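# Push utility cart through self-closing door into yellow bay

## Task

Move the utility cart through the self-closing door into the other room and leave it parked in the yellow bay, with all four wheels fully inside the taped outline and none resting on the tape. The case of copy paper must be in the cart's top tray, with no part of it overhanging the tray's edges. The door must have swung shut before the scene is declared finished. Either robot or both may be used, but any robot that falls over or is left leaning means failure.

## Robot and tools

ROBOTS. Two identical Hello Robot Stretch 4 units, r1 and r2. Each has an omni-wheel base, a lift that slides up a mast, and one arm reaching out from the mast with a wrist and gripper. Each is about 1.6 m tall, and its base rim lies within 0.23 m of the base origin. Robots pressing hard against each other fail the task; once two bases touch, even millimetres more of driving is a hard press. Nothing in the state reports robot-to-robot contact, and each robot uses its own frames, so only images, lidar_m and wrist_depth_mm reveal relative positions. Identical commands can give travel differing by up to about 3 cm per metre, which matters if both carry one load. Objects may occasionally be nudged by an outside push.

FRAMES AND UNITS. Metres and radians. Base frame: origin on the floor beneath the base centre, x forward, y left, z up; hand_pose is a point between the open fingertips in this frame and may be somewhat inaccurate. base_odometry is the base frame as it was at scene start, counted from wheel turns only, so slip shows as travel; heading runs -3.142 to 3.142, positive left. If turned_by_wheels and turned_by_imu, summed over one move, disagree by more than about 0.1 rad, the base likely hit or slipped and heading has picked up that difference as error. base_tilt gives forward and right lean in degrees (each robot has a fixed bias up to about 3 degrees).

TOOL move. Arguments r1, r2, cameras, blocking. blocking must be false every time, otherwise the call is refused; the call returns in about 0.5 s while motion continues. Each robot's object may hold base, joints, or both, plus optional speeds, pace, contact_limits; or end_of_arm by itself. base takes one relative offset from where the base last reported itself: translate_m (forward positive, -2 to 2), strafe_m (left positive, -2 to 2), rotate_rad (counter-clockwise positive, -3.2 to 3.2). Only translate_m and strafe_m may be combined, giving a straight diagonal without turning. joints are absolute targets by name: lift_m 0 to 1.2; arm_m 0 to 0.55 (extension); wrist_yaw_rad -1.134 to 4.276 (0 forward, left positive, 3.14 folded back); wrist_pitch_rad -1.117 to 4.259 (0 level, 1.57 pointing down); wrist_roll_rad -1.117 to 4.259 (clockwise positive seen from behind); gripper_m -0.038 to 0.141 (fingertip gap; negative squeezes fingers together). Out-of-range joint targets are clipped and noted; other bad values are refused; unknown keys make the call invalid. pace is slow, default, fast or max (base 0.1/0.3/0.4/0.6 m/s, lift 0.15 to 0.5 m/s, arm 0.1 to 0.7 m/s); a high lift caps base speed. speeds overrides per joint (not gripper). contact_limits 0 to 1 (default 0.5) for arm_m, lift_m, translate_m, strafe_m, rotate_rad, placed next to its own command; a base limit persists until the next base command. {"end_of_arm": "enable_torque"} revives limp wrist or gripper motors. A new move replaces only the targets it names; other motions keep running. Moves time out after 14 s. Camera names: r1_head_camera, r1_head_left_camera, r1_head_right_camera, r1_wrist_camera, same for r2, or all; [] gives none.

wait(seconds 0 to 10, cameras) returns state and images, ending early once a commanded robot comes to rest; wait(0) shows the earlier move line. stop brakes everything and re-holds slack wheels. zoom_image(camera, region [x0,y0,x1,y1], up to 504 px square) enlarges part of the latest image. finished_scene(scene, check) is called twice in separate replies: first to give a condition-by-condition check, second to end the scene irreversibly.

RESULTS. move line: done, or the worst status per moved robot. Statuses: moving, done (wheels turned fully, slip or not), off_target, contact_stop (blocked part goes slack), time_out, limit_stop_at_own_body, limit_stop_at_tilt (lean over 6 degrees; lift, arm, wheels go slack), torque_fault (motor limp until enable_torque). A refused call or an uncommanded stop cancels later move, wait and finished_scene calls in that reply. "as last shown" marks unchanged robots. on_its_own reports holds, slack parts and currents. lidar_m: 12 sectors of 30 degrees, first straight ahead, counter-clockwise (4th left, 7th behind, 10th right); "-" means nothing or closer than 0.25 m. wrist_depth_mm: 7x7 grid in mm, 100 to 2000. motor_effort in percent with peak in brackets; servo_current in mA. Gripper reading does not prove a grasp; a rise in gripper current does.

CAUTIONS. Keep the wrist clear of the body (low lift over base, upward tilt with roll, folded-back wrist). More than 1 kg held with arm_m above 0.2 while driving risks tipping; steady pushing with a high gripper too. Use modest contact limits when pushing the cart or door. Avoid drops, slams, hard hits; the simulation keeps running while you deliberate.

Each tool is called as name(argument=value, ...), one argument or row to a line, values as JSON.

## Session

move(
  blocking=false,
)

Scene clock: 0.00 s.
r1.base_odometry: x=+0.000 y=+0.000 heading=+0.000
r1.turned_by_wheels: +0.000
r1.turned_by_imu: +0.000
r1.base_tilt: forward=-1.6 right=+1.3
r1.lidar_m: 1.92 2.25 3.81 1.93 0.97 0.84 0.83 0.93 0.77 0.76 0.93 1.59
r1.base_status: not commanded
r1.joint_positions: lift_m=+0.127 arm_m=+0.000 wrist_yaw_rad=+3.089 wrist_pitch_rad=+0.002 wrist_roll_rad=+0.000 gripper_m=+0.056
r1.joint_status: not commanded
r1.measured_speeds: translate_m=+0.000 strafe_m=+0.000 rotate_rad=+0.000 lift_m=+0.000 arm_m=+0.000 wrist_yaw_rad=+0.000 wrist_pitch_rad=+0.000 wrist_roll_rad=+0.000
r1.motor_effort: lift_m=+20 arm_m=-4 wheel_0=+0 wheel_1=+2 wheel_2=+1
r1.servo_current: wrist_yaw_rad=46 wrist_pitch_rad=39 wrist_roll_rad=52 gripper_m=33
r1.hand_pose: x=-0.1125 y=+0.1024 z=+0.3046 quat_wxyz=(+0.026, -0.001, +0.000, +1.000) (m; r1's base frame)
r1.wrist_depth_mm: 137 138 - - - - - / 113 139 - - - - - / 117 140 229 - - - - / 137 160 - - - - - / - - - - - - - / - - 190 - 189 - - / 842 759 750 166 741 127 768
r2.base_odometry: x=+0.000 y=+0.000 heading=+0.000
r2.turned_by_wheels: +0.000
r2.turned_by_imu: +0.000
r2.base_tilt: forward=-0.7 right=+0.0
r2.lidar_m: 2.02 1.45 1.40 1.49 2.01 2.22 2.34 3.17 1.60 3.62 2.59 2.46
r2.base_status: not commanded
r2.joint_positions: lift_m=+0.295 arm_m=+0.000 wrist_yaw_rad=+3.133 wrist_pitch_rad=+0.001 wrist_roll_rad=+0.000 gripper_m=+0.056
r2.joint_status: not commanded
r2.measured_speeds: translate_m=+0.000 strafe_m=+0.000 rotate_rad=+0.000 lift_m=+0.000 arm_m=+0.000 wrist_yaw_rad=+0.000 wrist_pitch_rad=+0.000 wrist_roll_rad=+0.000
r2.motor_effort: lift_m=+18 arm_m=-4 wheel_0=+1 wheel_1=+0 wheel_2=+0
r2.servo_current: wrist_yaw_rad=39 wrist_pitch_rad=33 wrist_roll_rad=46 gripper_m=46
r2.hand_pose: x=-0.1167 y=+0.0898 z=+0.4727 quat_wxyz=(+0.004, -0.001, +0.000, +1.000) (m; r2's base frame)
r2.wrist_depth_mm: - 140 - - - - - / - 125 148 - - - - / - 129 191 - - - - / 144 143 267 - - - - / 228 - - - - - - / 225 1576 196 1576 189 1618 1464 / 237 991 1160 - - 1025 1060
pictures: r1_head_camera, r1_head_left_camera, r1_head_right_camera, r1_wrist_camera, r2_head_camera, r2_head_left_camera, r2_head_right_camera, r2_wrist_camera
Images, in order (width x height): r1_head_camera 420x560, r1_head_left_camera 420x672, r1_head_right_camera 420x672, r1_wrist_camera 616x392, r2_head_camera 420x560, r2_head_left_camera 420x672, r2_head_right_camera 420x672, r2_wrist_camera 616x392.

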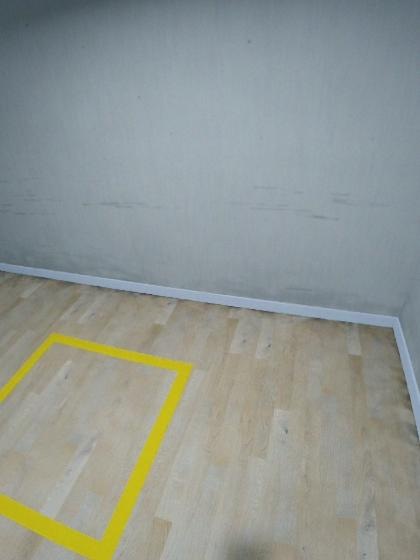

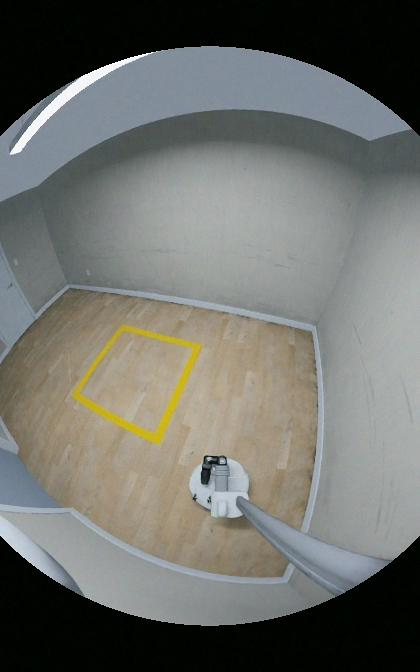

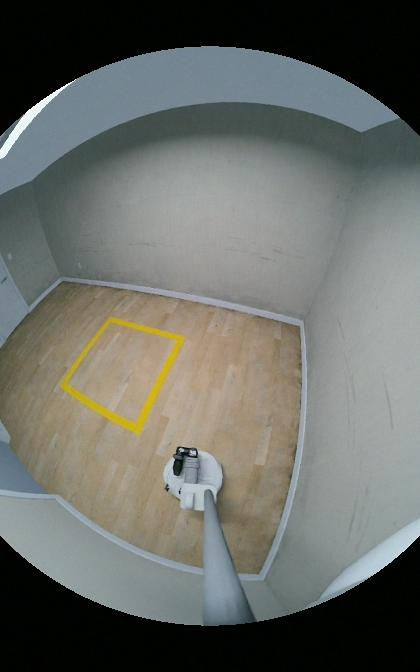

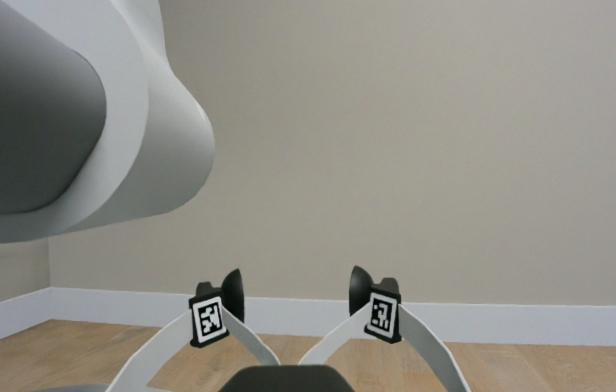

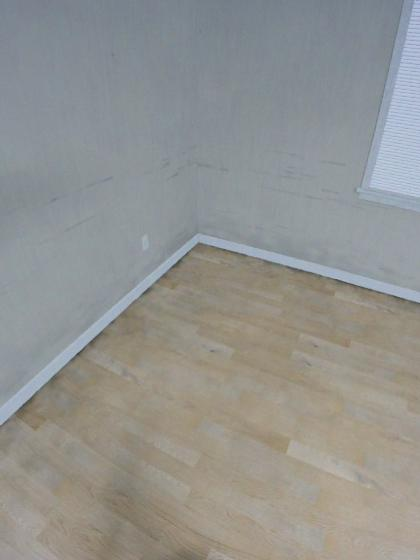

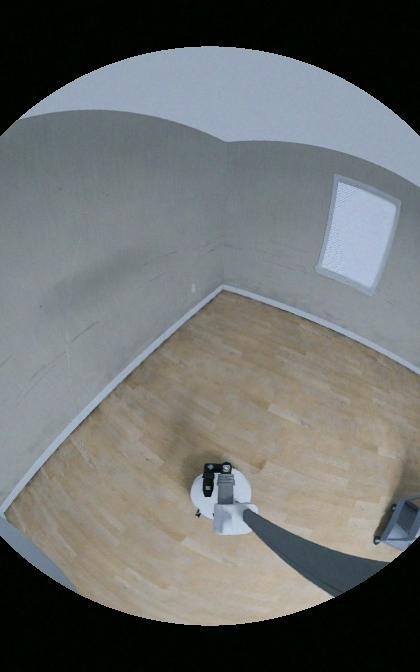

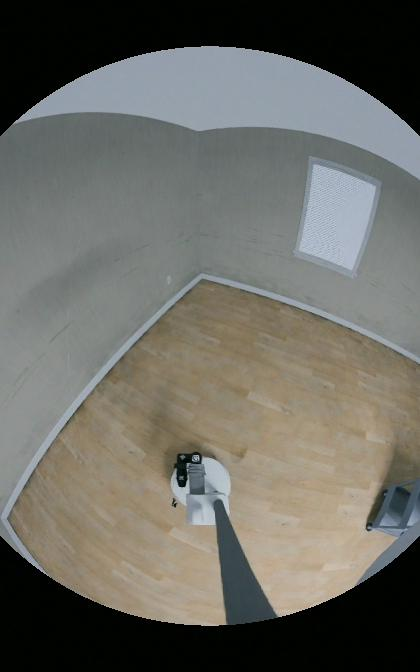

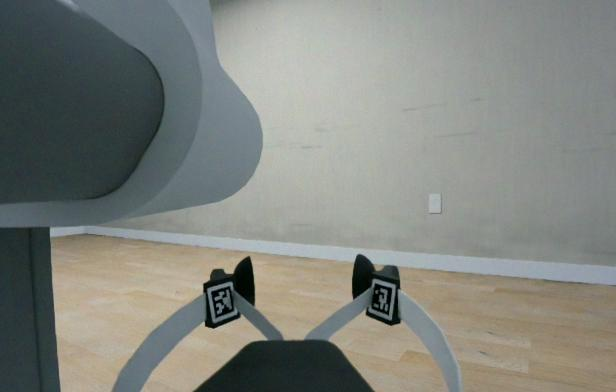

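move(
  blocking=false,
  r1={"base": {"rotate_rad": 1.3}},
  r2={"base": {"rotate_rad": -1.5}},
  cameras=[],
)

wait(
  seconds=2,
)

Scene clock: 4.40 s.
move: r1 moving; r2 moving
r1.base_odometry: x=+0.000 y=+0.000 heading=+0.252
r1.turned_by_wheels: +0.252
r1.turned_by_imu: +0.252
r1.base_tilt: forward=-1.6 right=+1.2
r1.lidar_m: 1.98 2.71 3.66 1.25 0.89 0.80 0.87 0.80 0.77 0.82 1.11 1.92
r1.base_status: rotate_rad moving
r1.joint_positions: lift_m=+0.127 arm_m=+0.000 wrist_yaw_rad=+3.089 wrist_pitch_rad=+0.002 wrist_roll_rad=+0.000 gripper_m=+0.056
r1.joint_status: not commanded
r1.measured_speeds: translate_m=-0.001 strafe_m=-0.001 rotate_rad=+0.980 lift_m=+0.000 arm_m=+0.000 wrist_yaw_rad=+0.000 wrist_pitch_rad=+0.000 wrist_roll_rad=+0.000
r1.motor_effort: lift_m=+20(20) arm_m=-4(4) wheel_0=-7(9) wheel_1=-7(8) wheel_2=-7(7)
r1.servo_current: wrist_yaw_rad=65(65) wrist_pitch_rad=46(52) wrist_roll_rad=52(65) gripper_m=39(46)
r1.hand_pose: x=-0.1125 y=+0.1024 z=+0.3046 quat_wxyz=(+0.026, -0.001, +0.000, +1.000) (m; r1's base frame)
r1.wrist_depth_mm: 136 138 - - - - - / 113 139 - - - - - / 118 140 229 - - - - / 137 161 - - - - - / - - - - - - - / - 1060 190 - 189 - - / 778 759 750 167 750 128 732
r2.base_odometry: x=+0.000 y=+0.000 heading=-0.252
r2.turned_by_wheels: -0.252
r2.turned_by_imu: -0.244
r2.base_tilt: forward=-0.6 right=+0.1
r2.lidar_m: 2.52 1.62 1.40 1.40 1.67 2.23 2.24 2.64 1.59 1.63 2.93 2.49
r2.base_status: rotate_rad moving
r2.joint_positions: lift_m=+0.295 arm_m=+0.000 wrist_yaw_rad=+3.133 wrist_pitch_rad=+0.001 wrist_roll_rad=+0.000 gripper_m=+0.056
r2.joint_status: not commanded
r2.measured_speeds: translate_m=+0.000 strafe_m=+0.000 rotate_rad=-0.974 lift_m=+0.000 arm_m=+0.000 wrist_yaw_rad=+0.000 wrist_pitch_rad=+0.000 wrist_roll_rad=+0.000
r2.motor_effort: lift_m=+18(18) arm_m=-4(4) wheel_0=+8(12) wheel_1=+10(10) wheel_2=+11(11)
r2.servo_current: wrist_yaw_rad=39(46) wrist_pitch_rad=39(46) wrist_roll_rad=39(52) gripper_m=52(52)
r2.hand_pose: x=-0.1167 y=+0.0898 z=+0.4727 quat_wxyz=(+0.004, -0.001, +0.000, +1.000) (m; r2's base frame)
r2.wrist_depth_mm: - 141 - - - - - / - 126 148 - - - - / - 129 191 - - - - / 144 143 267 - - - - / 228 - - - - - - / 226 1576 196 1576 189 1661 1464 / 237 1008 1138 - - 1060 1078
pictures: none
No camera images: "cameras" was empty.

Scene clock: 5.80 s.
earlier move: r1 done; r2 moving
r1.base_odometry: x=+0.000 y=+0.000 heading=+1.300
r1.turned_by_wheels: +1.048
r1.turned_by_imu: +1.053
r1.base_tilt: forward=-1.6 right=+1.3
r1.lidar_m: 3.79 1.23 0.89 0.83 0.88 0.82 0.77 0.81 1.10 1.93 2.00 2.67
r1.base_status: done
r1.joint_positions: lift_m=+0.127 arm_m=+0.000 wrist_yaw_rad=+3.089 wrist_pitch_rad=+0.002 wrist_roll_rad=+0.000 gripper_m=+0.056
r1.joint_status: not commanded
r1.measured_speeds: translate_m=+0.000 strafe_m=+0.000 rotate_rad=+0.000 lift_m=+0.000 arm_m=+0.000 wrist_yaw_rad=+0.000 wrist_pitch_rad=+0.000 wrist_roll_rad=+0.000
r1.motor_effort: lift_m=+20(20) arm_m=-4(4) wheel_0=-3(10) wheel_1=-1(9) wheel_2=-1(8)
r1.servo_current: wrist_yaw_rad=59(65) wrist_pitch_rad=46(52) wrist_roll_rad=33(65) gripper_m=39(52)
r1.hand_pose: x=-0.1125 y=+0.1024 z=+0.3046 quat_wxyz=(+0.026, -0.001, +0.000, +1.000) (m; r1's base frame)
r1.wrist_depth_mm: 136 138 - - - - - / 113 139 - - - - - / 118 140 229 - - - - / 137 161 - - - - - / - - - - - - - / - - 190 - 189 - - / 788 707 750 155 732 768 809
r2.base_odometry: x=+0.000 y=+0.000 heading=-1.499
r2.turned_by_wheels: -1.248
r2.turned_by_imu: -1.215
r2.base_tilt: forward=-0.7 right=+0.1
r2.lidar_m: 3.32 2.54 2.47 1.87 1.46 1.41 1.51 2.19 2.23 2.40 3.45 1.59
r2.base_status: rotate_rad moving
r2.joint_positions: lift_m=+0.295 arm_m=+0.000 wrist_yaw_rad=+3.133 wrist_pitch_rad=+0.001 wrist_roll_rad=+0.000 gripper_m=+0.056
r2.joint_status: not commanded
r2.measured_speeds: translate_m=+0.000 strafe_m=+0.000 rotate_rad=+0.000 lift_m=+0.000 arm_m=+0.000 wrist_yaw_rad=+0.000 wrist_pitch_rad=+0.000 wrist_roll_rad=+0.000
r2.motor_effort: lift_m=+18(18) arm_m=-4(4) wheel_0=+4(12) wheel_1=+0(12) wheel_2=+1(11)
r2.servo_current: wrist_yaw_rad=46(52) wrist_pitch_rad=39(46) wrist_roll_rad=39(59) gripper_m=52(52)
r2.hand_pose: x=-0.1167 y=+0.0898 z=+0.4727 quat_wxyz=(+0.004, -0.001, +0.000, +1.000) (m; r2's base frame)
r2.wrist_depth_mm: - 141 - - - - - / - 126 142 - - - - / - 130 183 - - - - / 144 143 260 - - - - / 229 - - - - - - / 227 1576 196 1464 189 - - / 225 1025 1138 - - 1042 1060
wait: 1.40 of 2 s (r1 has come to rest)
pictures: r1_head_camera, r1_head_left_camera, r1_head_right_camera, r1_wrist_camera, r2_head_camera, r2_head_left_camera, r2_head_right_camera, r2_wrist_camera
Images, in order (width x height): r1_head_camera 420x560, r1_head_left_camera 420x672, r1_head_right_camera 420x672, r1_wrist_camera 616x392, r2_head_camera 420x560, r2_head_left_camera 420x672, r2_head_right_camera 420x672, r2_wrist_camera 616x392.

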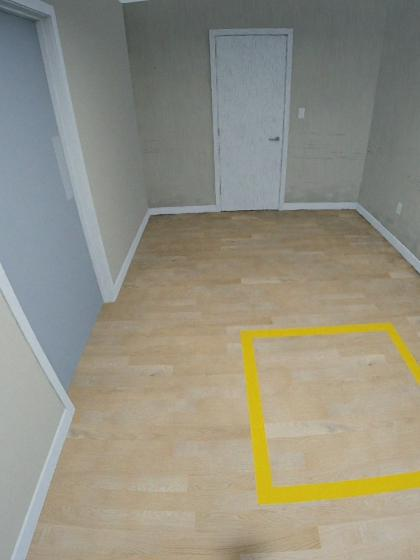

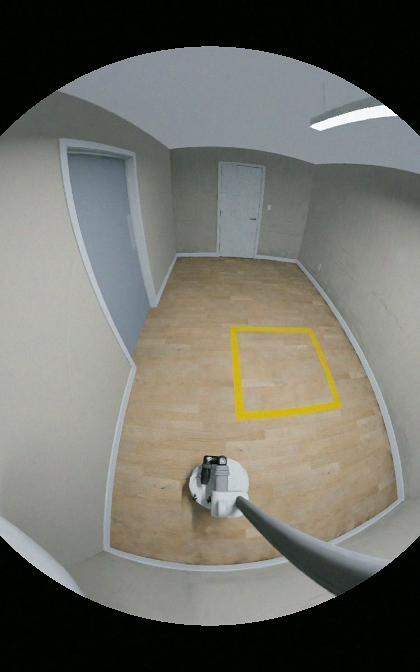

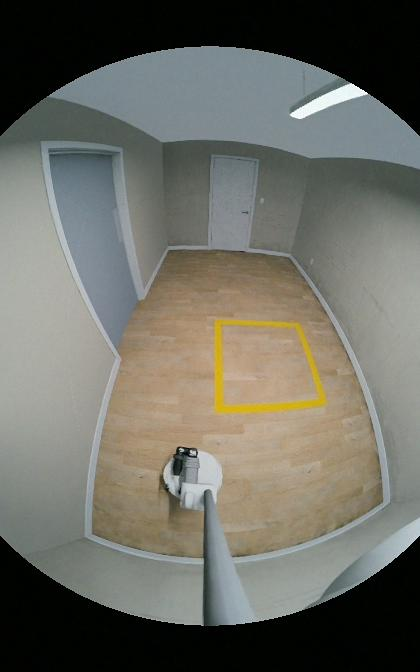

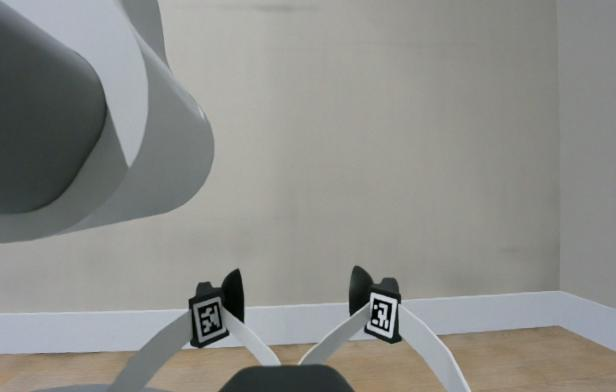

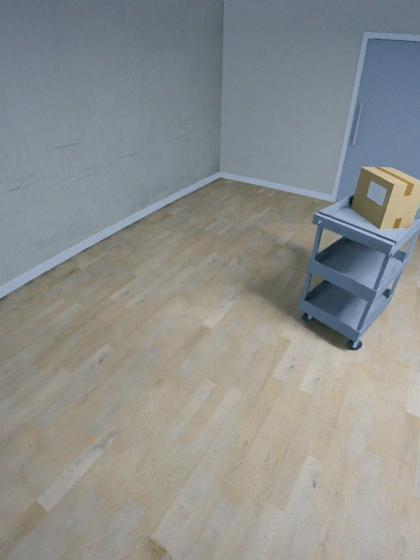

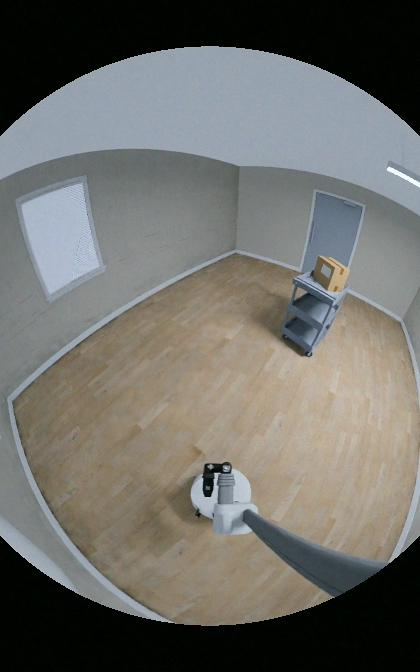

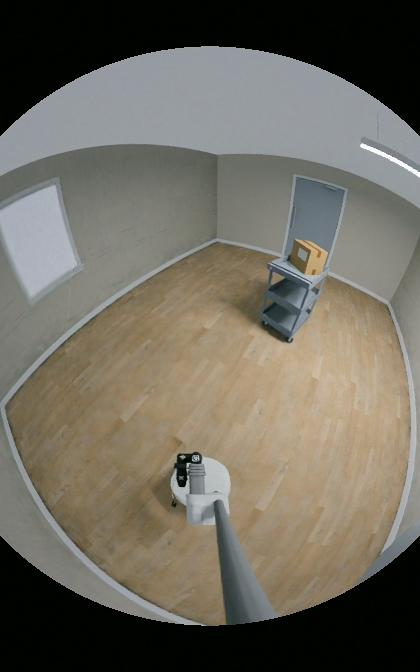

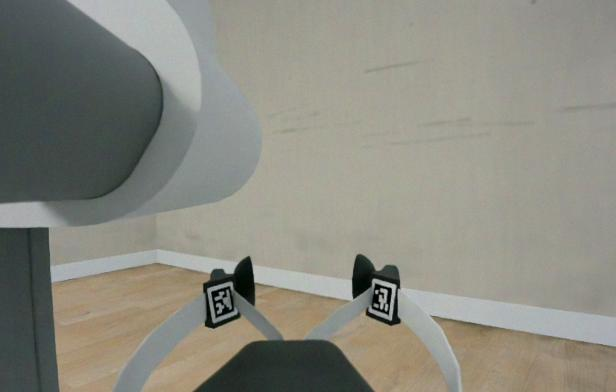

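zoom_image(
  camera="r2_head_camera",
  region=[260, 20, 420, 360],
)

zoom_image(
  camera="r2_head_left_camera",
  region=[240, 160, 420, 370],
)

zoom_image(
  camera="r1_head_left_camera",
  region=[40, 120, 260, 420],
)

zoom_image(
  camera="r1_head_camera",
  region=[0, 0, 160, 420],
)

Scaled by 1.482 from the camera's 420x560 image, which has a finer 1200x1600 frame.

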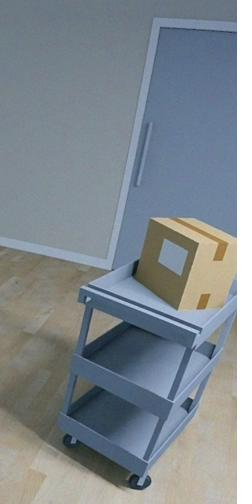

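Scaled by 2.400 from the camera's 420x672 image, which has a finer 600x960 frame.

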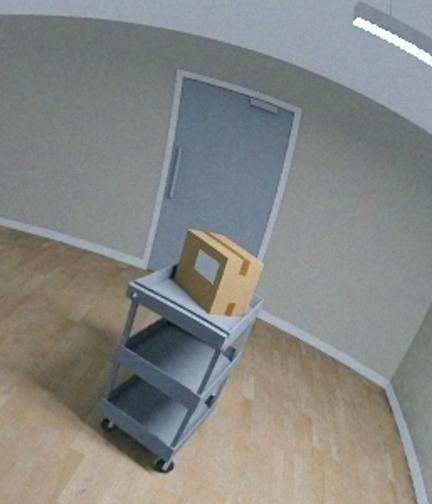

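Scaled by 1.680 from the camera's 420x672 image, which has a finer 600x960 frame.

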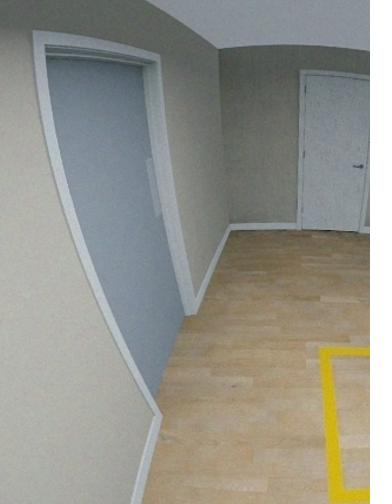

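Scaled by 1.200 from the camera's 420x560 image, which has a finer 600x800 frame.

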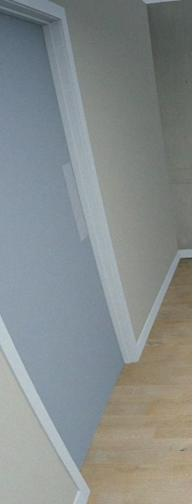

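move(
  blocking=false,
  r1={"base": {"rotate_rad": 1.571}, "pace": "fast"},
  r2={"base": {"translate_m": 0.93, "strafe_m": -1.78}, "pace": "fast"},
  cameras=[],
)

wait(
  seconds=2.5,
  cameras=["r1_head_camera", "r1_head_left_camera"],
)

Scene clock: 217.07 s.
earlier move: r2 done
move: r1 moving; r2 moving
r1.base_odometry: x=+0.000 y=+0.000 heading=+1.678
r1.turned_by_wheels: +0.379
r1.turned_by_imu: +0.379
r1.base_tilt: forward=-1.6 right=+1.3
r1.lidar_m: 1.65 0.95 0.83 0.85 0.85 0.78 0.79 0.98 1.93 1.96 2.37 3.90
r1.base_status: rotate_rad moving
r1.joint_positions: lift_m=+0.127 arm_m=+0.000 wrist_yaw_rad=+3.089 wrist_pitch_rad=+0.002 wrist_roll_rad=+0.000 gripper_m=+0.056
r1.joint_status: not commanded
r1.measured_speeds: translate_m=+0.000 strafe_m=+0.002 rotate_rad=+1.461 lift_m=+0.000 arm_m=+0.000 wrist_yaw_rad=+0.000 wrist_pitch_rad=+0.000 wrist_roll_rad=+0.000
r1.motor_effort: lift_m=+20(20) arm_m=-4(4) wheel_0=-10(10) wheel_1=-8(10) wheel_2=-8(9)
r1.servo_current: wrist_yaw_rad=52(59) wrist_pitch_rad=46(52) wrist_roll_rad=59(65) gripper_m=46(46)
r1.hand_pose: x=-0.1125 y=+0.1024 z=+0.3046 quat_wxyz=(+0.026, -0.001, +0.000, +1.000) (m; r1's base frame)
r1.wrist_depth_mm: 136 138 - - - - - / 114 139 - - - - - / 117 139 229 - - - - / 137 162 - - - - - / - - - - - - - / - - 189 - 189 - - / 842 759 750 155 759 128 759
r2.base_odometry: x=-0.043 y=-0.026 heading=-1.500
r2.turned_by_wheels: -0.001
r2.turned_by_imu: +0.000
r2.base_tilt: forward=-0.7 right=+0.1
r2.lidar_m: 3.38 2.57 2.53 1.95 1.50 1.45 1.59 2.24 2.20 2.36 3.42 1.55
r2.base_status: translate_m moving; strafe_m moving
r2.joint_positions: lift_m=+0.295 arm_m=+0.000 wrist_yaw_rad=+3.133 wrist_pitch_rad=+0.001 wrist_roll_rad=+0.000 gripper_m=+0.056
r2.joint_status: not commanded
r2.measured_speeds: translate_m=+0.094 strafe_m=-0.172 rotate_rad=+0.004 lift_m=+0.000 arm_m=+0.000 wrist_yaw_rad=+0.000 wrist_pitch_rad=+0.000 wrist_roll_rad=+0.000
r2.motor_effort: lift_m=+18(18) arm_m=-4(4) wheel_0=+13(17) wheel_1=-9(11) wheel_2=-11(11)
r2.servo_current: wrist_yaw_rad=46(59) wrist_pitch_rad=46(46) wrist_roll_rad=59(59) gripper_m=46(52)
r2.hand_pose: x=-0.1167 y=+0.0898 z=+0.4727 quat_wxyz=(+0.004, -0.001, +0.000, +1.000) (m; r2's base frame)
r2.wrist_depth_mm: - 141 - - - - - / - 126 150 - - - - / - 129 183 - - - - / 144 143 270 - - - - / 229 - - - - - - / 227 1618 196 1430 189 - - / 225 1008 1160 - - 1042 1060
pictures: none
No camera images: "cameras" was empty.

Scene clock: 218.30 s.
earlier move: r1 done; r2 moving
r1.base_odometry: x=+0.000 y=+0.000 heading=+2.870
r1.turned_by_wheels: +1.192
r1.turned_by_imu: +1.199
r1.base_tilt: forward=-1.6 right=+1.3
r1.lidar_m: 0.82 0.88 0.82 0.76 0.79 1.09 1.93 2.01 2.65 3.93 1.25 0.90
r1.base_status: done
r1.joint_positions: lift_m=+0.127 arm_m=+0.000 wrist_yaw_rad=+3.089 wrist_pitch_rad=+0.002 wrist_roll_rad=+0.000 gripper_m=+0.056
r1.joint_status: not commanded
r1.measured_speeds: translate_m=+0.000 strafe_m=+0.000 rotate_rad=+0.000 lift_m=+0.000 arm_m=+0.000 wrist_yaw_rad=+0.000 wrist_pitch_rad=+0.000 wrist_roll_rad=+0.000
r1.motor_effort: lift_m=+20(20) arm_m=-4(4) wheel_0=-2(11) wheel_1=+0(11) wheel_2=+0(10)
r1.servo_current: wrist_yaw_rad=33(65) wrist_pitch_rad=46(52) wrist_roll_rad=46(65) gripper_m=39(46)
r1.hand_pose: x=-0.1125 y=+0.1024 z=+0.3046 quat_wxyz=(+0.026, -0.001, +0.000, +1.000) (m; r1's base frame)
r1.wrist_depth_mm: 137 139 - - - - - / 113 139 - - - - - / 117 140 273 - - - - / 137 161 - - - - - / 1661 1708 - - - - - / 1160 1182 195 1182 191 1138 - / 831 750 759 167 750 778 778
r2.base_odometry: x=-0.421 y=-0.259 heading=-1.500
r2.turned_by_wheels: +0.000
r2.turned_by_imu: +0.001
r2.base_tilt: forward=-0.7 right=+0.1
r2.lidar_m: 1.34 2.81 2.71 2.49 1.89 1.82 1.96 2.06 2.00 2.14 3.11 1.20
r2.base_status: translate_m moving; strafe_m moving
r2.joint_positions: lift_m=+0.295 arm_m=+0.000 wrist_yaw_rad=+3.133 wrist_pitch_rad=+0.001 wrist_roll_rad=+0.000 gripper_m=+0.056
r2.joint_status: not commanded
r2.measured_speeds: translate_m=+0.185 strafe_m=-0.353 rotate_rad=-0.003 lift_m=+0.000 arm_m=+0.000 wrist_yaw_rad=+0.000 wrist_pitch_rad=+0.000 wrist_roll_rad=+0.000
r2.motor_effort: lift_m=+18(18) arm_m=-4(5) wheel_0=+10(17) wheel_1=-7(11) wheel_2=-9(11)
r2.servo_current: wrist_yaw_rad=46(59) wrist_pitch_rad=33(46) wrist_roll_rad=46(59) gripper_m=46(59)
r2.hand_pose: x=-0.1167 y=+0.0898 z=+0.4727 quat_wxyz=(+0.004, -0.001, +0.000, +1.000) (m; r2's base frame)
r2.wrist_depth_mm: - 141 - - - - - / - 126 150 - - - - / - 129 183 - - - - / 144 143 270 - - - - / 219 - - - - - - / 228 1576 196 1576 189 1499 1308 / 225 1025 1160 - - 1025 1060
wait: 1.23 of 2.5 s (r1 has come to rest)
pictures: r1_head_camera, r1_head_left_camera
Images, in order (width x height): r1_head_camera 420x560, r1_head_left_camera 420x672.

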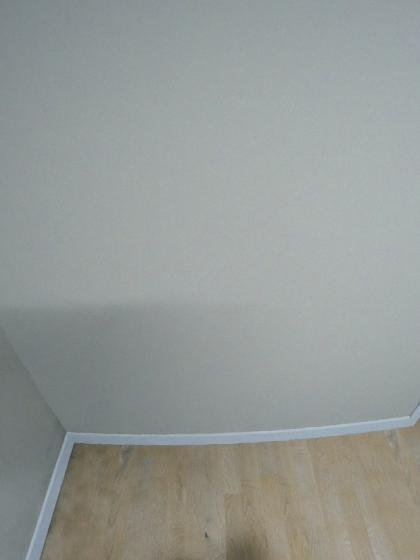

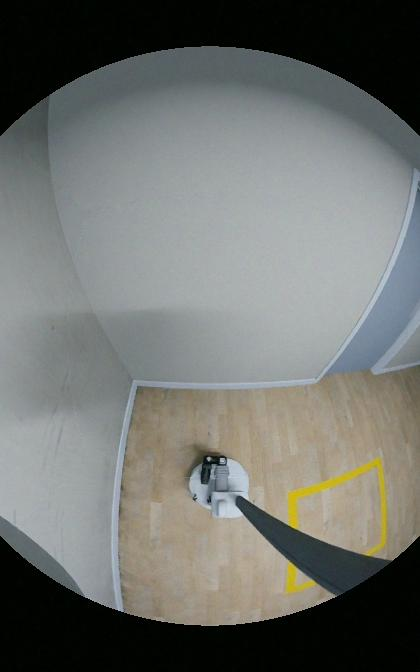

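wait(
  seconds=4,
  cameras=["r2_head_camera", "r2_head_left_camera"],
)

Scene clock: 222.87 s.
earlier move: r2 done
r1.base_odometry: x=+0.000 y=+0.000 heading=+2.870
r1.turned_by_wheels: +0.000
r1.turned_by_imu: +0.000
r1.base_tilt: forward=-1.6 right=+1.3
r1.lidar_m: 0.84 0.87 0.82 0.77 0.79 1.08 1.92 2.02 2.70 3.91 1.30 0.91
r1.base_status: done
r1.joint_positions: lift_m=+0.127 arm_m=+0.000 wrist_yaw_rad=+3.089 wrist_pitch_rad=+0.002 wrist_roll_rad=+0.000 gripper_m=+0.056
r1.joint_status: not commanded
r1.measured_speeds: translate_m=+0.000 strafe_m=+0.000 rotate_rad=+0.000 lift_m=+0.000 arm_m=+0.000 wrist_yaw_rad=+0.000 wrist_pitch_rad=+0.000 wrist_roll_rad=+0.000
r1.motor_effort: lift_m=+20(20) arm_m=-4(4) wheel_0=-2(11) wheel_1=+0(11) wheel_2=+0(10)
r1.servo_current: wrist_yaw_rad=46(65) wrist_pitch_rad=46(52) wrist_roll_rad=46(72) gripper_m=33(52)
r1.hand_pose: x=-0.1125 y=+0.1024 z=+0.3046 quat_wxyz=(+0.026, -0.001, +0.000, +1.000) (m; r1's base frame)
r1.wrist_depth_mm: 136 139 - - - - - / 113 139 - - - - - / 117 139 271 - - - - / 137 161 - - - - - / 1708 1708 - - - - - / 1182 1205 195 1182 190 1138 - / 842 759 741 166 741 778 778
r2.base_odometry: x=-1.710 y=-1.053 heading=-1.500
r2.turned_by_wheels: +0.000
r2.turned_by_imu: +0.002
r2.base_tilt: forward=-0.7 right=+0.0
r2.lidar_m: 2.79 0.78 0.79 3.60 3.24 3.18 1.72 1.32 1.29 1.42 2.05 2.60
r2.base_status: done
r2.joint_positions: lift_m=+0.295 arm_m=+0.000 wrist_yaw_rad=+3.133 wrist_pitch_rad=+0.001 wrist_roll_rad=+0.000 gripper_m=+0.056
r2.joint_status: not commanded
r2.measured_speeds: translate_m=+0.000 strafe_m=+0.000 rotate_rad=+0.000 lift_m=+0.000 arm_m=+0.000 wrist_yaw_rad=+0.000 wrist_pitch_rad=+0.000 wrist_roll_rad=+0.000
r2.motor_effort: lift_m=+18(18) arm_m=-4(5) wheel_0=+1(17) wheel_1=-2(11) wheel_2=-4(11)
r2.servo_current: wrist_yaw_rad=46(59) wrist_pitch_rad=39(46) wrist_roll_rad=39(65) gripper_m=52(59)
r2.hand_pose: x=-0.1167 y=+0.0898 z=+0.4727 quat_wxyz=(+0.004, -0.001, +0.000, +1.000) (m; r2's base frame)
r2.wrist_depth_mm: - 141 263 - - - - / - 126 149 - - - - / - 129 183 - - - - / 144 143 224 - - - - / 220 - - - - - - / 219 1430 195 1576 189 1618 1464 / 225 1008 1138 - - 1025 1060
wait: 1.43 of 4 s (r2 has come to rest)
pictures: r2_head_camera, r2_head_left_camera
Images, in order (width x height): r2_head_camera 420x560, r2_head_left_camera 420x672.

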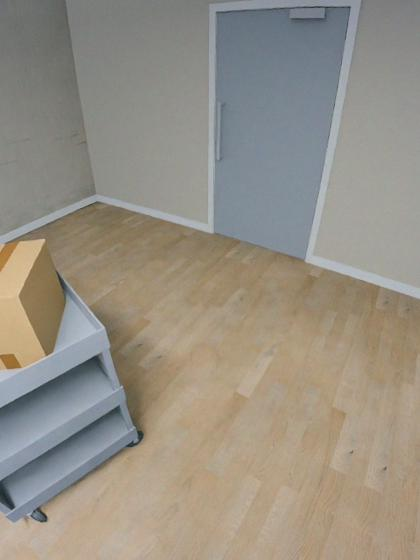

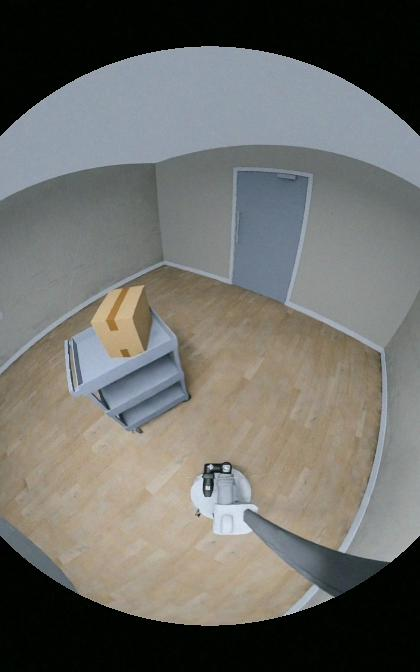

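zoom_image(
  camera="r2_head_camera",
  region=[0, 220, 170, 560],
)

zoom_image(
  camera="r2_head_camera",
  region=[180, 0, 380, 290],
)

zoom_image(
  camera="r2_head_left_camera",
  region=[50, 270, 210, 450],
)

Scaled by 1.482 from the camera's 420x560 image, which has a finer 1200x1600 frame.

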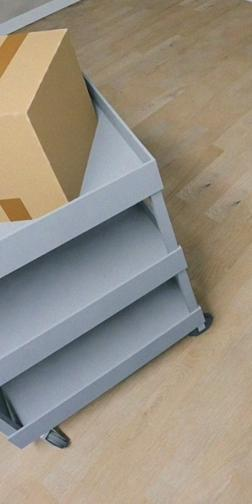

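Scaled by 1.738 from the camera's 420x560 image, which has a finer 1200x1600 frame.

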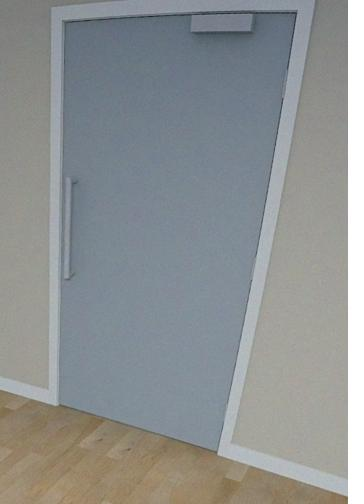

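Scaled by 2.800 from the camera's 420x672 image, which has a finer 600x960 frame.

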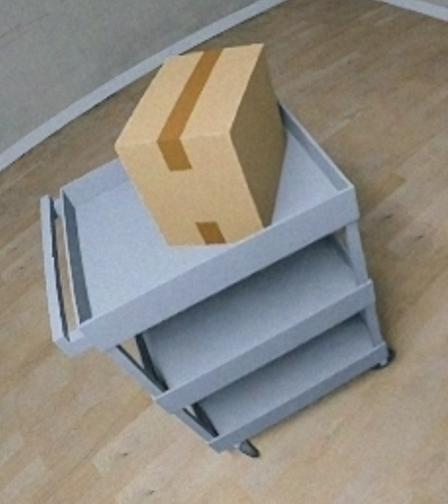

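move(
  blocking=false,
  r1={"base": {"strafe_m": -1.45}, "pace": "fast"},
  r2={"base": {"translate_m": 1.30, "strafe_m": -0.93}, "pace": "fast"},
  cameras=[],
)

wait(
  seconds=6,
  cameras=["r1_head_camera"],
)

wait(
  seconds=4,
  cameras=["r2_head_camera", "r2_head_left_camera"],
)

Scene clock: 375.53 s.
move: r1 moving; r2 moving
r1.base_odometry: x=+0.016 y=+0.056 heading=+2.870
r1.turned_by_wheels: +0.000
r1.turned_by_imu: -0.001
r1.base_tilt: forward=-1.6 right=+1.3
r1.lidar_m: 0.84 0.87 0.89 0.80 0.86 1.15 1.91 2.02 2.67 3.84 1.27 0.90
r1.base_status: strafe_m moving
r1.joint_positions: lift_m=+0.127 arm_m=+0.000 wrist_yaw_rad=+3.089 wrist_pitch_rad=+0.002 wrist_roll_rad=+0.000 gripper_m=+0.056
r1.joint_status: not commanded
r1.measured_speeds: translate_m=+0.001 strafe_m=-0.225 rotate_rad=-0.004 lift_m=+0.000 arm_m=+0.000 wrist_yaw_rad=+0.000 wrist_pitch_rad=+0.000 wrist_roll_rad=+0.000
r1.motor_effort: lift_m=+20(20) arm_m=-4(4) wheel_0=+13(13) wheel_1=-12(12) wheel_2=+0(1)
r1.servo_current: wrist_yaw_rad=52(65) wrist_pitch_rad=46(46) wrist_roll_rad=52(59) gripper_m=39(46)
r1.hand_pose: x=-0.1125 y=+0.1024 z=+0.3046 quat_wxyz=(+0.026, -0.001, +0.000, +1.000) (m; r1's base frame)
r1.wrist_depth_mm: 136 139 - - - - - / 113 139 - - - - - / 118 140 273 - - - - / 137 162 - - - - - / 1661 1661 - - - - - / 1205 1182 195 1205 191 1160 - / 798 750 750 167 741 778 809
r2.base_odometry: x=-1.738 y=-1.101 heading=-1.500
r2.turned_by_wheels: -0.001
r2.turned_by_imu: +0.000
r2.base_tilt: forward=-0.7 right=+0.0
r2.lidar_m: 2.74 0.75 0.78 3.66 3.27 3.22 1.75 1.32 1.29 1.37 2.05 2.57
r2.base_status: translate_m moving; strafe_m moving
r2.joint_positions: lift_m=+0.295 arm_m=+0.000 wrist_yaw_rad=+3.133 wrist_pitch_rad=+0.001 wrist_roll_rad=+0.000 gripper_m=+0.056
r2.joint_status: not commanded
r2.measured_speeds: translate_m=+0.173 strafe_m=-0.126 rotate_rad=-0.005 lift_m=+0.000 arm_m=+0.000 wrist_yaw_rad=+0.000 wrist_pitch_rad=+0.000 wrist_roll_rad=+0.000
r2.motor_effort: lift_m=+18(18) arm_m=-4(4) wheel_0=+14(14) wheel_1=-5(6) wheel_2=-14(14)
r2.servo_current: wrist_yaw_rad=39(52) wrist_pitch_rad=52(52) wrist_roll_rad=46(52) gripper_m=52(52)
r2.hand_pose: x=-0.1167 y=+0.0898 z=+0.4727 quat_wxyz=(+0.004, -0.001, +0.000, +1.000) (m; r2's base frame)
r2.wrist_depth_mm: - 141 264 - - - - / - 126 150 - - - - / - 129 183 - - - - / 144 143 224 - - - - / 220 - - - - - - / 221 1397 195 1576 189 1661 1464 / 226 1008 1138 - - 1060 1042
pictures: none
No camera images: "cameras" was empty.

Scene clock: 379.83 s.
earlier move: r1 done; r2 moving
r1.base_odometry: x=+0.389 y=+1.397 heading=+2.870
r1.turned_by_wheels: +0.000
r1.turned_by_imu: -0.010
r1.base_tilt: forward=-1.6 right=+1.3
r1.lidar_m: 0.98 0.98 1.25 2.20 2.26 1.99 1.86 1.94 2.59 2.49 1.40 1.05
r1.base_status: done
r1.joint_positions: lift_m=+0.127 arm_m=+0.000 wrist_yaw_rad=+3.089 wrist_pitch_rad=+0.002 wrist_roll_rad=+0.000 gripper_m=+0.056
r1.joint_status: not commanded
r1.measured_speeds: translate_m=+0.000 strafe_m=+0.000 rotate_rad=+0.000 lift_m=+0.000 arm_m=+0.000 wrist_yaw_rad=+0.000 wrist_pitch_rad=+0.000 wrist_roll_rad=+0.000
r1.motor_effort: lift_m=+20(20) arm_m=-4(4) wheel_0=-1(14) wheel_1=+2(13) wheel_2=+0(2)
r1.servo_current: wrist_yaw_rad=46(72) wrist_pitch_rad=46(52) wrist_roll_rad=52(72) gripper_m=46(52)
r1.hand_pose: x=-0.1125 y=+0.1024 z=+0.3046 quat_wxyz=(+0.026, -0.001, +0.000, +1.000) (m; r1's base frame)
r1.wrist_depth_mm: - 137 - - - - - / - 138 - - - - - / 112 138 219 - - - - / 130 144 244 - - - - / 1708 - 1708 - - - - / 1182 1205 195 1160 191 1182 1255 / 842 759 768 167 741 778 778
r2.base_odometry: x=-2.544 y=-2.414 heading=-1.500
r2.turned_by_wheels: +0.000
r2.turned_by_imu: +0.002
r2.base_tilt: forward=-0.7 right=+0.1
r2.lidar_m: 1.11 1.65 3.47 1.37 1.30 3.96 1.70 1.30 1.26 1.37 1.06 1.03
r2.base_status: translate_m moving; strafe_m moving
r2.joint_positions: lift_m=+0.295 arm_m=+0.000 wrist_yaw_rad=+3.133 wrist_pitch_rad=+0.001 wrist_roll_rad=+0.000 gripper_m=+0.056
r2.joint_status: not commanded
r2.measured_speeds: translate_m=+0.041 strafe_m=-0.030 rotate_rad=+0.001 lift_m=+0.000 arm_m=+0.000 wrist_yaw_rad=+0.000 wrist_pitch_rad=+0.000 wrist_roll_rad=+0.000
r2.motor_effort: lift_m=+18(18) arm_m=-4(4) wheel_0=+1(15) wheel_1=-5(7) wheel_2=-2(16)
r2.servo_current: wrist_yaw_rad=46(59) wrist_pitch_rad=39(52) wrist_roll_rad=39(59) gripper_m=52(52)
r2.hand_pose: x=-0.1167 y=+0.0898 z=+0.4727 quat_wxyz=(+0.004, -0.001, +0.000, +1.000) (m; r2's base frame)
r2.wrist_depth_mm: - 141 265 - - - - / - 126 150 - - - - / - 130 184 - - - - / 144 143 225 - - - - / 220 - - - - - - / 219 1336 194 1576 189 1618 1464 / 225 1025 1160 - - 1025 1060
wait: 4.30 of 6 s (r1 has come to rest)
pictures: r1_head_camera
Images, in order (width x height): r1_head_camera 420x560.

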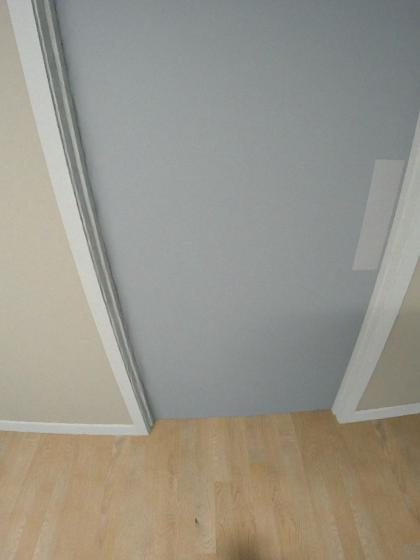

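Scene clock: 380.23 s.
earlier move: r2 done
r1.base_odometry: x=+0.389 y=+1.397 heading=+2.870
r1.turned_by_wheels: +0.000
r1.turned_by_imu: +0.000
r1.base_tilt: forward=-1.6 right=+1.3
r1.lidar_m: 0.97 0.97 1.25 2.21 2.28 1.99 1.87 1.93 2.56 2.50 1.37 1.07
r1.base_status: done
r1.joint_positions: lift_m=+0.127 arm_m=+0.000 wrist_yaw_rad=+3.089 wrist_pitch_rad=+0.002 wrist_roll_rad=+0.000 gripper_m=+0.056
r1.joint_status: not commanded
r1.measured_speeds: translate_m=+0.000 strafe_m=+0.000 rotate_rad=+0.000 lift_m=+0.000 arm_m=+0.000 wrist_yaw_rad=+0.000 wrist_pitch_rad=+0.000 wrist_roll_rad=+0.000
r1.motor_effort: lift_m=+20(20) arm_m=-4(4) wheel_0=-2(14) wheel_1=+2(13) wheel_2=+0(2)
r1.servo_current: wrist_yaw_rad=46(72) wrist_pitch_rad=39(52) wrist_roll_rad=59(72) gripper_m=39(52)
r1.hand_pose: x=-0.1125 y=+0.1024 z=+0.3046 quat_wxyz=(+0.026, -0.001, +0.000, +1.000) (m; r1's base frame)
r1.wrist_depth_mm: - 138 - - - - - / - 138 - - - - - / 112 138 218 - - - - / 130 145 244 - - - - / 1708 - 1708 - - - - / 1182 1205 195 1182 190 1160 1255 / 854 741 741 167 741 788 768
r2.base_odometry: x=-2.546 y=-2.416 heading=-1.500
r2.turned_by_wheels: +0.000
r2.turned_by_imu: +0.000
r2.base_tilt: forward=-0.7 right=+0.0
r2.lidar_m: 1.11 1.66 3.46 1.37 1.32 4.00 1.70 1.30 1.27 1.37 1.07 1.03
r2.base_status: done
r2.joint_positions: lift_m=+0.295 arm_m=+0.000 wrist_yaw_rad=+3.133 wrist_pitch_rad=+0.001 wrist_roll_rad=+0.000 gripper_m=+0.056
r2.joint_status: not commanded
r2.measured_speeds: translate_m=+0.000 strafe_m=+0.000 rotate_rad=+0.000 lift_m=+0.000 arm_m=+0.000 wrist_yaw_rad=+0.000 wrist_pitch_rad=+0.000 wrist_roll_rad=+0.000
r2.motor_effort: lift_m=+18(18) arm_m=-4(4) wheel_0=+0(15) wheel_1=-4(7) wheel_2=-1(16)
r2.servo_current: wrist_yaw_rad=39(59) wrist_pitch_rad=46(52) wrist_roll_rad=46(59) gripper_m=46(52)
r2.hand_pose: x=-0.1167 y=+0.0898 z=+0.4727 quat_wxyz=(+0.004, -0.001, +0.000, +1.000) (m; r2's base frame)
r2.wrist_depth_mm: - 141 264 - - - - / - 126 150 - - - - / - 129 184 - - - - / 144 143 224 - - - - / 220 - - - - - - / 219 1281 195 1537 190 1661 1499 / 225 1008 1160 - - 1042 1078
wait: 0.40 of 4 s (r2 has come to rest)
pictures: r2_head_camera, r2_head_left_camera
Images, in order (width x height): r2_head_camera 420x560, r2_head_left_camera 420x672.

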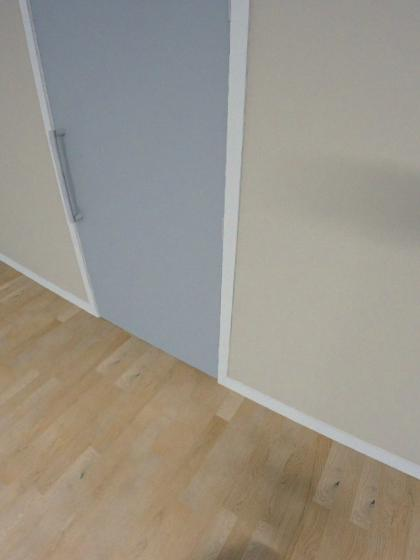

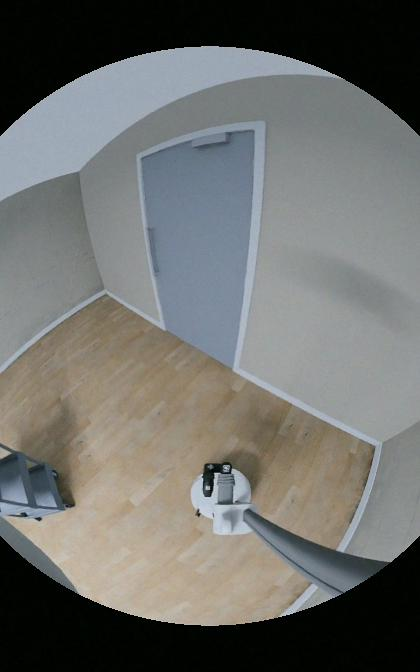

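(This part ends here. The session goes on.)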